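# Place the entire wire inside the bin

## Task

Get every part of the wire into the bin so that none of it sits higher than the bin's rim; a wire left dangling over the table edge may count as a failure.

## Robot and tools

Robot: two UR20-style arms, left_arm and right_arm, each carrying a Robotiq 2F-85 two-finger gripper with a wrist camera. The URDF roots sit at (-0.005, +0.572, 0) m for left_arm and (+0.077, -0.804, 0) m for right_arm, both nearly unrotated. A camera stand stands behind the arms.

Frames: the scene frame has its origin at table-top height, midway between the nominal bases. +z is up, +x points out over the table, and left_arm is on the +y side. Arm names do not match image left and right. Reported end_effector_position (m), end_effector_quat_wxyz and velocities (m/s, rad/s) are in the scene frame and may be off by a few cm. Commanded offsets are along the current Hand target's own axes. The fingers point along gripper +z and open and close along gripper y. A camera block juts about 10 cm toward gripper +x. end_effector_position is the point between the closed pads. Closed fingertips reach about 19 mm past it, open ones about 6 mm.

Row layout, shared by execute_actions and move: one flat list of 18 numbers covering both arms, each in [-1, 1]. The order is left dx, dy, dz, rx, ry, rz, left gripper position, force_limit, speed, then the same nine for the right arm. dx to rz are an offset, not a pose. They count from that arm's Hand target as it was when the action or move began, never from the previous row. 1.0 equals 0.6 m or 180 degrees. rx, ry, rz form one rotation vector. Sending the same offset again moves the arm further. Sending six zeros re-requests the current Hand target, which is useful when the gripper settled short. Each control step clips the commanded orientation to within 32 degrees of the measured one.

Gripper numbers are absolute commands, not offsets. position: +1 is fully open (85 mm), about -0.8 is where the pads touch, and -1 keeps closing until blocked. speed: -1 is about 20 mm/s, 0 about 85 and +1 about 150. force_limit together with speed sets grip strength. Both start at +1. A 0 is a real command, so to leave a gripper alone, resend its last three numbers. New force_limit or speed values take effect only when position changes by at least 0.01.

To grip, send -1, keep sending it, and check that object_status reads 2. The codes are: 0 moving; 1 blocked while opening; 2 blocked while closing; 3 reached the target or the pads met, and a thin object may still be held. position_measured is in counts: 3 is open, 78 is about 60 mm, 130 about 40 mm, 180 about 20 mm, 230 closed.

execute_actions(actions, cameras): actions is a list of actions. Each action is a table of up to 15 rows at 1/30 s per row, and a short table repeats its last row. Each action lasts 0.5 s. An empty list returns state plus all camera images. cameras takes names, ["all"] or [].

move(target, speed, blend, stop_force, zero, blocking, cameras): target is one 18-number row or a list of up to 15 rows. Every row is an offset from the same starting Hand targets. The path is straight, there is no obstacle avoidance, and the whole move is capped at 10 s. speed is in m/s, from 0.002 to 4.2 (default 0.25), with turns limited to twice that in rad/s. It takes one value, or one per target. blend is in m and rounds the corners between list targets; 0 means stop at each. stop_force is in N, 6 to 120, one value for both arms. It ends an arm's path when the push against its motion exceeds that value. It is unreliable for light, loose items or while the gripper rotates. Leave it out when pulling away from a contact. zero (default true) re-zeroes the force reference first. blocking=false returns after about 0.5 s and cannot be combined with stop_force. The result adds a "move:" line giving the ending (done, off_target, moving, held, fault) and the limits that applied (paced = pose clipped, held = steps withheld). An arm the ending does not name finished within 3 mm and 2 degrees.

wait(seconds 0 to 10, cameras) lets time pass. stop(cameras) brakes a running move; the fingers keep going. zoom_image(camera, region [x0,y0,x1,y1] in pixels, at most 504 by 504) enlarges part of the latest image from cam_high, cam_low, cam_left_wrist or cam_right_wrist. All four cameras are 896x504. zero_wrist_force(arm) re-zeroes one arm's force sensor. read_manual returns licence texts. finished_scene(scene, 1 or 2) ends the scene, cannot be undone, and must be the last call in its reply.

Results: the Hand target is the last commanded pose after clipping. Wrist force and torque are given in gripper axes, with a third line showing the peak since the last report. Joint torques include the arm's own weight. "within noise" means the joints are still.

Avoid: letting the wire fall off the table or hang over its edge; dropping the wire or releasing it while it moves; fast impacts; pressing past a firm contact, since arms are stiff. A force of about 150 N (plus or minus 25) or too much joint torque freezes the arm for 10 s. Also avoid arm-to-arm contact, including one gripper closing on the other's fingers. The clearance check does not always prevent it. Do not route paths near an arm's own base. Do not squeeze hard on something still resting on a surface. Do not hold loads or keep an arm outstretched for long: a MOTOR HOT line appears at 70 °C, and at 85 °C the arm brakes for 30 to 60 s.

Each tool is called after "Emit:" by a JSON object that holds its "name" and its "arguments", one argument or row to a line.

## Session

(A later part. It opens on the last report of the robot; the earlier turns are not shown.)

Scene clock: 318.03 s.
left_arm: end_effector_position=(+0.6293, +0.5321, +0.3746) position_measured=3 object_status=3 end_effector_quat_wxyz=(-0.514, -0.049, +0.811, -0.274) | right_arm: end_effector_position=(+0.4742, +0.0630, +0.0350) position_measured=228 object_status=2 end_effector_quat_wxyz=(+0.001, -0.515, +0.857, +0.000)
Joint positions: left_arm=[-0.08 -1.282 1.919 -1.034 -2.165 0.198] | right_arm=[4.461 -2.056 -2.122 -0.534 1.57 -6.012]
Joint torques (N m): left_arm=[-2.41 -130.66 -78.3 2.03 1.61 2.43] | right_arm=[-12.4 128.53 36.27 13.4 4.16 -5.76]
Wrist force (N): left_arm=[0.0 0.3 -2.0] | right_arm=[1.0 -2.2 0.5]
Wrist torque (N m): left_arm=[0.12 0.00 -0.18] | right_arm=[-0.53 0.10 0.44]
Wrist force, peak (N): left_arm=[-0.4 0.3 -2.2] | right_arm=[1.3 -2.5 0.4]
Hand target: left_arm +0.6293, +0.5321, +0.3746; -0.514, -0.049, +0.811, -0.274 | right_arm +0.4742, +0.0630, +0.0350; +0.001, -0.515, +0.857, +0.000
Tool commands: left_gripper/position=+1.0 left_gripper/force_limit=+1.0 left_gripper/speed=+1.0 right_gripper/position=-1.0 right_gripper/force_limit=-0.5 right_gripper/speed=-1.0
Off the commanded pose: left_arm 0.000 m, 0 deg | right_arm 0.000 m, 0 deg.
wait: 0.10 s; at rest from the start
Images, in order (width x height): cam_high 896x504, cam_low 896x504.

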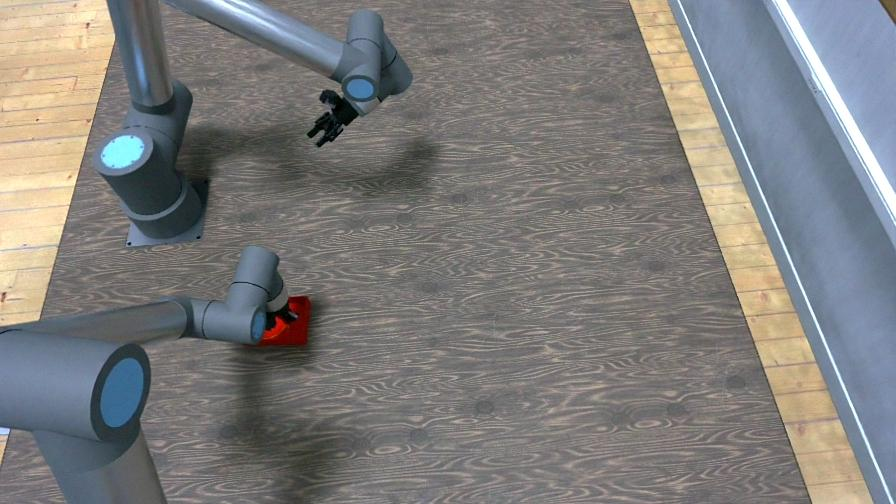

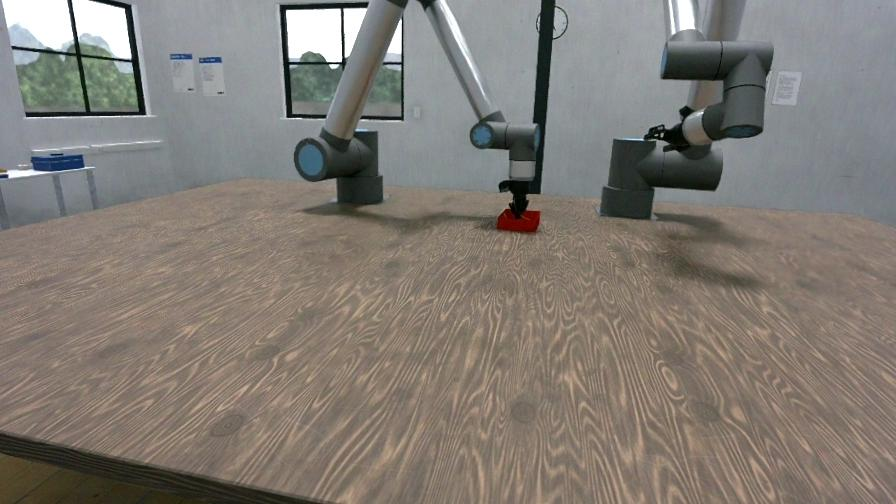

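Emit:
{"name": "move", "arguments": {
  "target": [
    [0,0,0,0,0,0,1,1,1,0,0,0.007,0,0,0,-1,-0.5,-1],
    [0,0,0,0,0,0,1,1,1,0,0,0.007,0,0,0,-0.4,-0.5,-1],
    [0,0,0,0,0,0,1,1,1,0,0,-0.45,0,0,0,-0.4,-0.5,-1]
  ],
  "speed": [0.05,0.05,0.2],
  "cameras": ["cam_right_wrist","cam_low"]
}}

Emit:
{"name": "zoom_image", "arguments": {
  "camera": "cam_right_wrist",
  "region": [300, 0, 660, 270]
}}

Emit:
{"name": "zoom_image", "arguments": {
  "camera": "cam_low",
  "region": [485, 195, 555, 240]
}}

Scene clock: 330.40 s.
left_arm: end_effector_position=(+0.6293, +0.5321, +0.3746) position_measured=3 object_status=3 end_effector_quat_wxyz=(-0.514, -0.049, +0.811, -0.274) | right_arm: end_effector_position=(+0.4739, +0.0630, +0.3048) position_measured=179 object_status=3 end_effector_quat_wxyz=(+0.001, -0.515, +0.857, +0.000)
Joint positions: left_arm=[-0.08 -1.282 1.919 -1.034 -2.165 0.198] | right_arm=[4.461 -1.792 -1.991 -0.929 1.57 -6.011]
Joint torques (N m): left_arm=[-4.39 -130.63 -78.8 1.94 1.2 2.2] | right_arm=[23.72 151.76 111.64 4.3 -2.88 4.61]
Wrist force (N): left_arm=[-0.1 0.2 -2.0] | right_arm=[0.5 -2.4 -0.3]
Wrist torque (N m): left_arm=[0.11 0.00 -0.18] | right_arm=[-0.56 0.19 0.33]
Wrist force, peak (N): left_arm=[-0.3 0.4 -2.3] | right_arm=[1.3 -2.5 2.7]
Hand target: left_arm +0.6293, +0.5321, +0.3746; -0.514, -0.049, +0.811, -0.274 | right_arm +0.4739, +0.0630, +0.3050; +0.001, -0.515, +0.857, +0.000
Off the commanded pose: left_arm 0.000 m, 0 deg | right_arm 0.000 m, 0 deg.
move: done
Images, in order (width x height): cam_low 896x504, cam_right_wrist 896x504.

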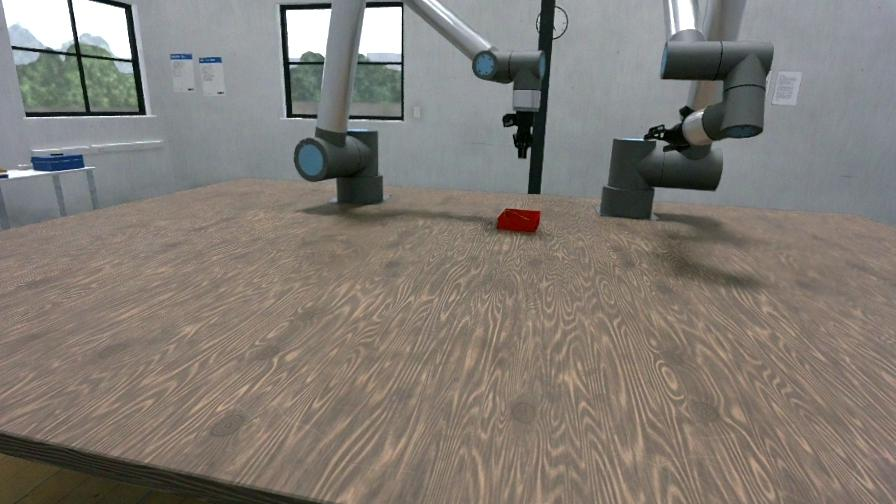

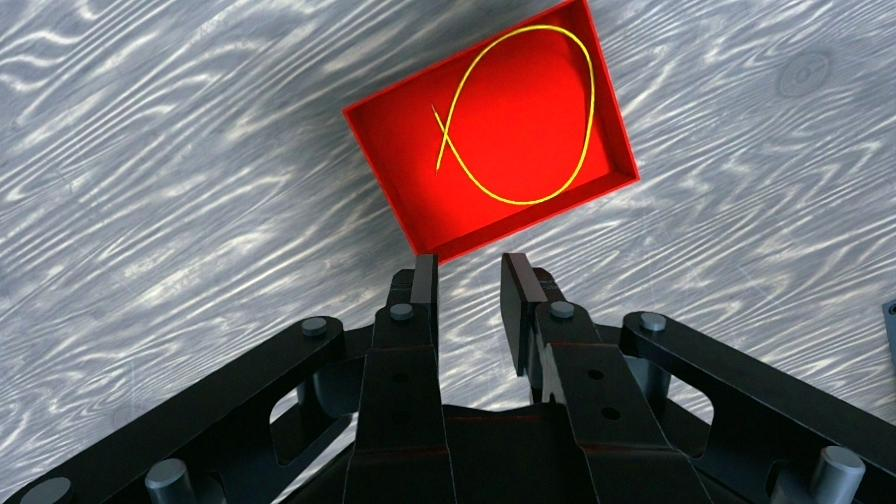

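Scaled by 1.400 from the camera's 896x504 image, which has a finer 1280x720 frame.

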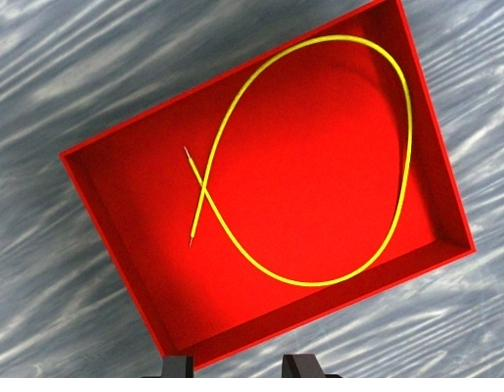

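Scaled by 7.200 from the camera's 896x504 image, which has a finer 1280x720 frame.

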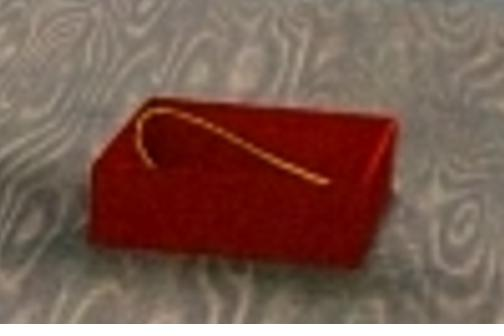

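Emit:
{"name": "move", "arguments": {
  "target": [
    [0,0,0,0,0,0,1,1,1,0.1385,0.1715,0.308,0,0,0.15,-1,-0.5,0],
    [0,0,0,0,0,0,1,1,1,0.1385,0.1715,0.4638,0,0,0.15,-1,-0.5,0],
    [0,0,0,0,0,0,1,1,1,0.1385,0.1715,0.3,0,0,0.15,-1,-0.5,0],
    [0,0,0,0,0,0,1,1,1,0.03,0.03,0,0,0,0.15,-1,-0.5,0]
  ],
  "speed": [0.25,0.08,0.1,0.25],
  "blend": [0,0,0.01,0],
  "cameras": ["cam_right_wrist","cam_low"]
}}

Emit:
{"name": "zoom_image", "arguments": {
  "camera": "cam_right_wrist",
  "region": [300, 0, 660, 270]
}}

Emit:
{"name": "zoom_image", "arguments": {
  "camera": "cam_low",
  "region": [485, 195, 555, 240]
}}

Scene clock: 369.93 s.
left_arm: end_effector_position=(+0.6293, +0.5321, +0.3746) position_measured=3 object_status=3 end_effector_quat_wxyz=(-0.514, -0.049, +0.811, -0.274) | right_arm: end_effector_position=(+0.4494, +0.0555, +0.3048) position_measured=232 object_status=3 end_effector_quat_wxyz=(+0.001, -0.301, +0.954, +0.000)
Joint positions: left_arm=[-0.08 -1.282 1.919 -1.034 -2.165 0.198] | right_arm=[4.486 -1.774 -2.014 -0.924 1.569 -5.516]
Joint torques (N m): left_arm=[-6.22 -131.71 -78.47 2.06 0.95 1.99] | right_arm=[-10.86 146.58 110.96 3.62 4.52 -6.19]
Wrist force (N): left_arm=[-0.2 0.5 -2.0] | right_arm=[0.9 -2.2 0.3]
Wrist torque (N m): left_arm=[0.15 0.03 -0.18] | right_arm=[-0.53 0.10 0.45]
Wrist force, peak (N): left_arm=[-0.4 0.1 -2.4] | right_arm=[-0.7 -6.9 -20.7]
Hand target: left_arm +0.6293, +0.5321, +0.3746; -0.514, -0.049, +0.811, -0.274 | right_arm +0.4495, +0.0555, +0.3050; +0.001, -0.301, +0.954, +0.000
Off the commanded pose: left_arm 0.000 m, 0 deg | right_arm 0.000 m, 0 deg.
move: done
Images, in order (width x height): cam_low 896x504, cam_right_wrist 896x504.

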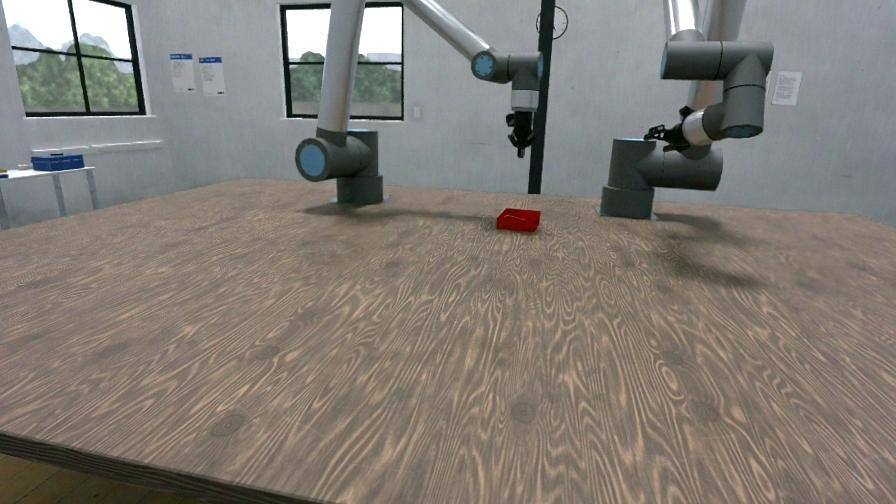

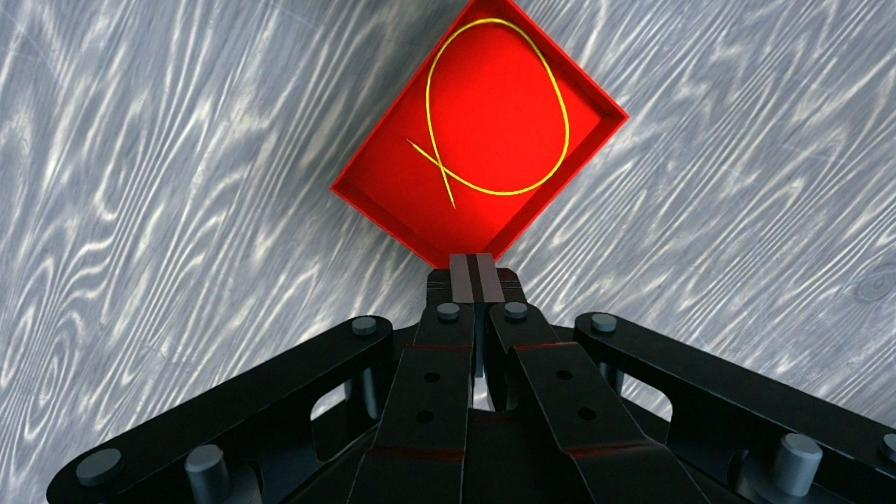

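Scaled by 1.400 from the camera's 896x504 image, which has a finer 1280x720 frame.

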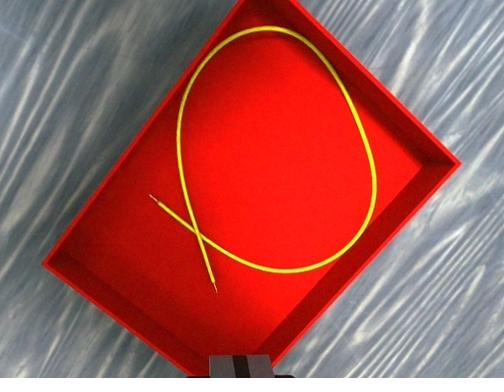

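Scaled by 7.200 from the camera's 896x504 image, which has a finer 1280x720 frame.

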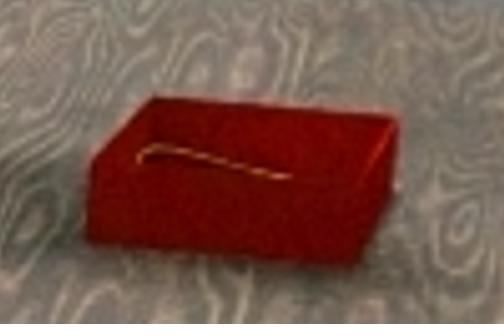

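Emit:
{"name": "finished_scene", "arguments": {
  "scene": 2
}}

The scene is finished: the task was done.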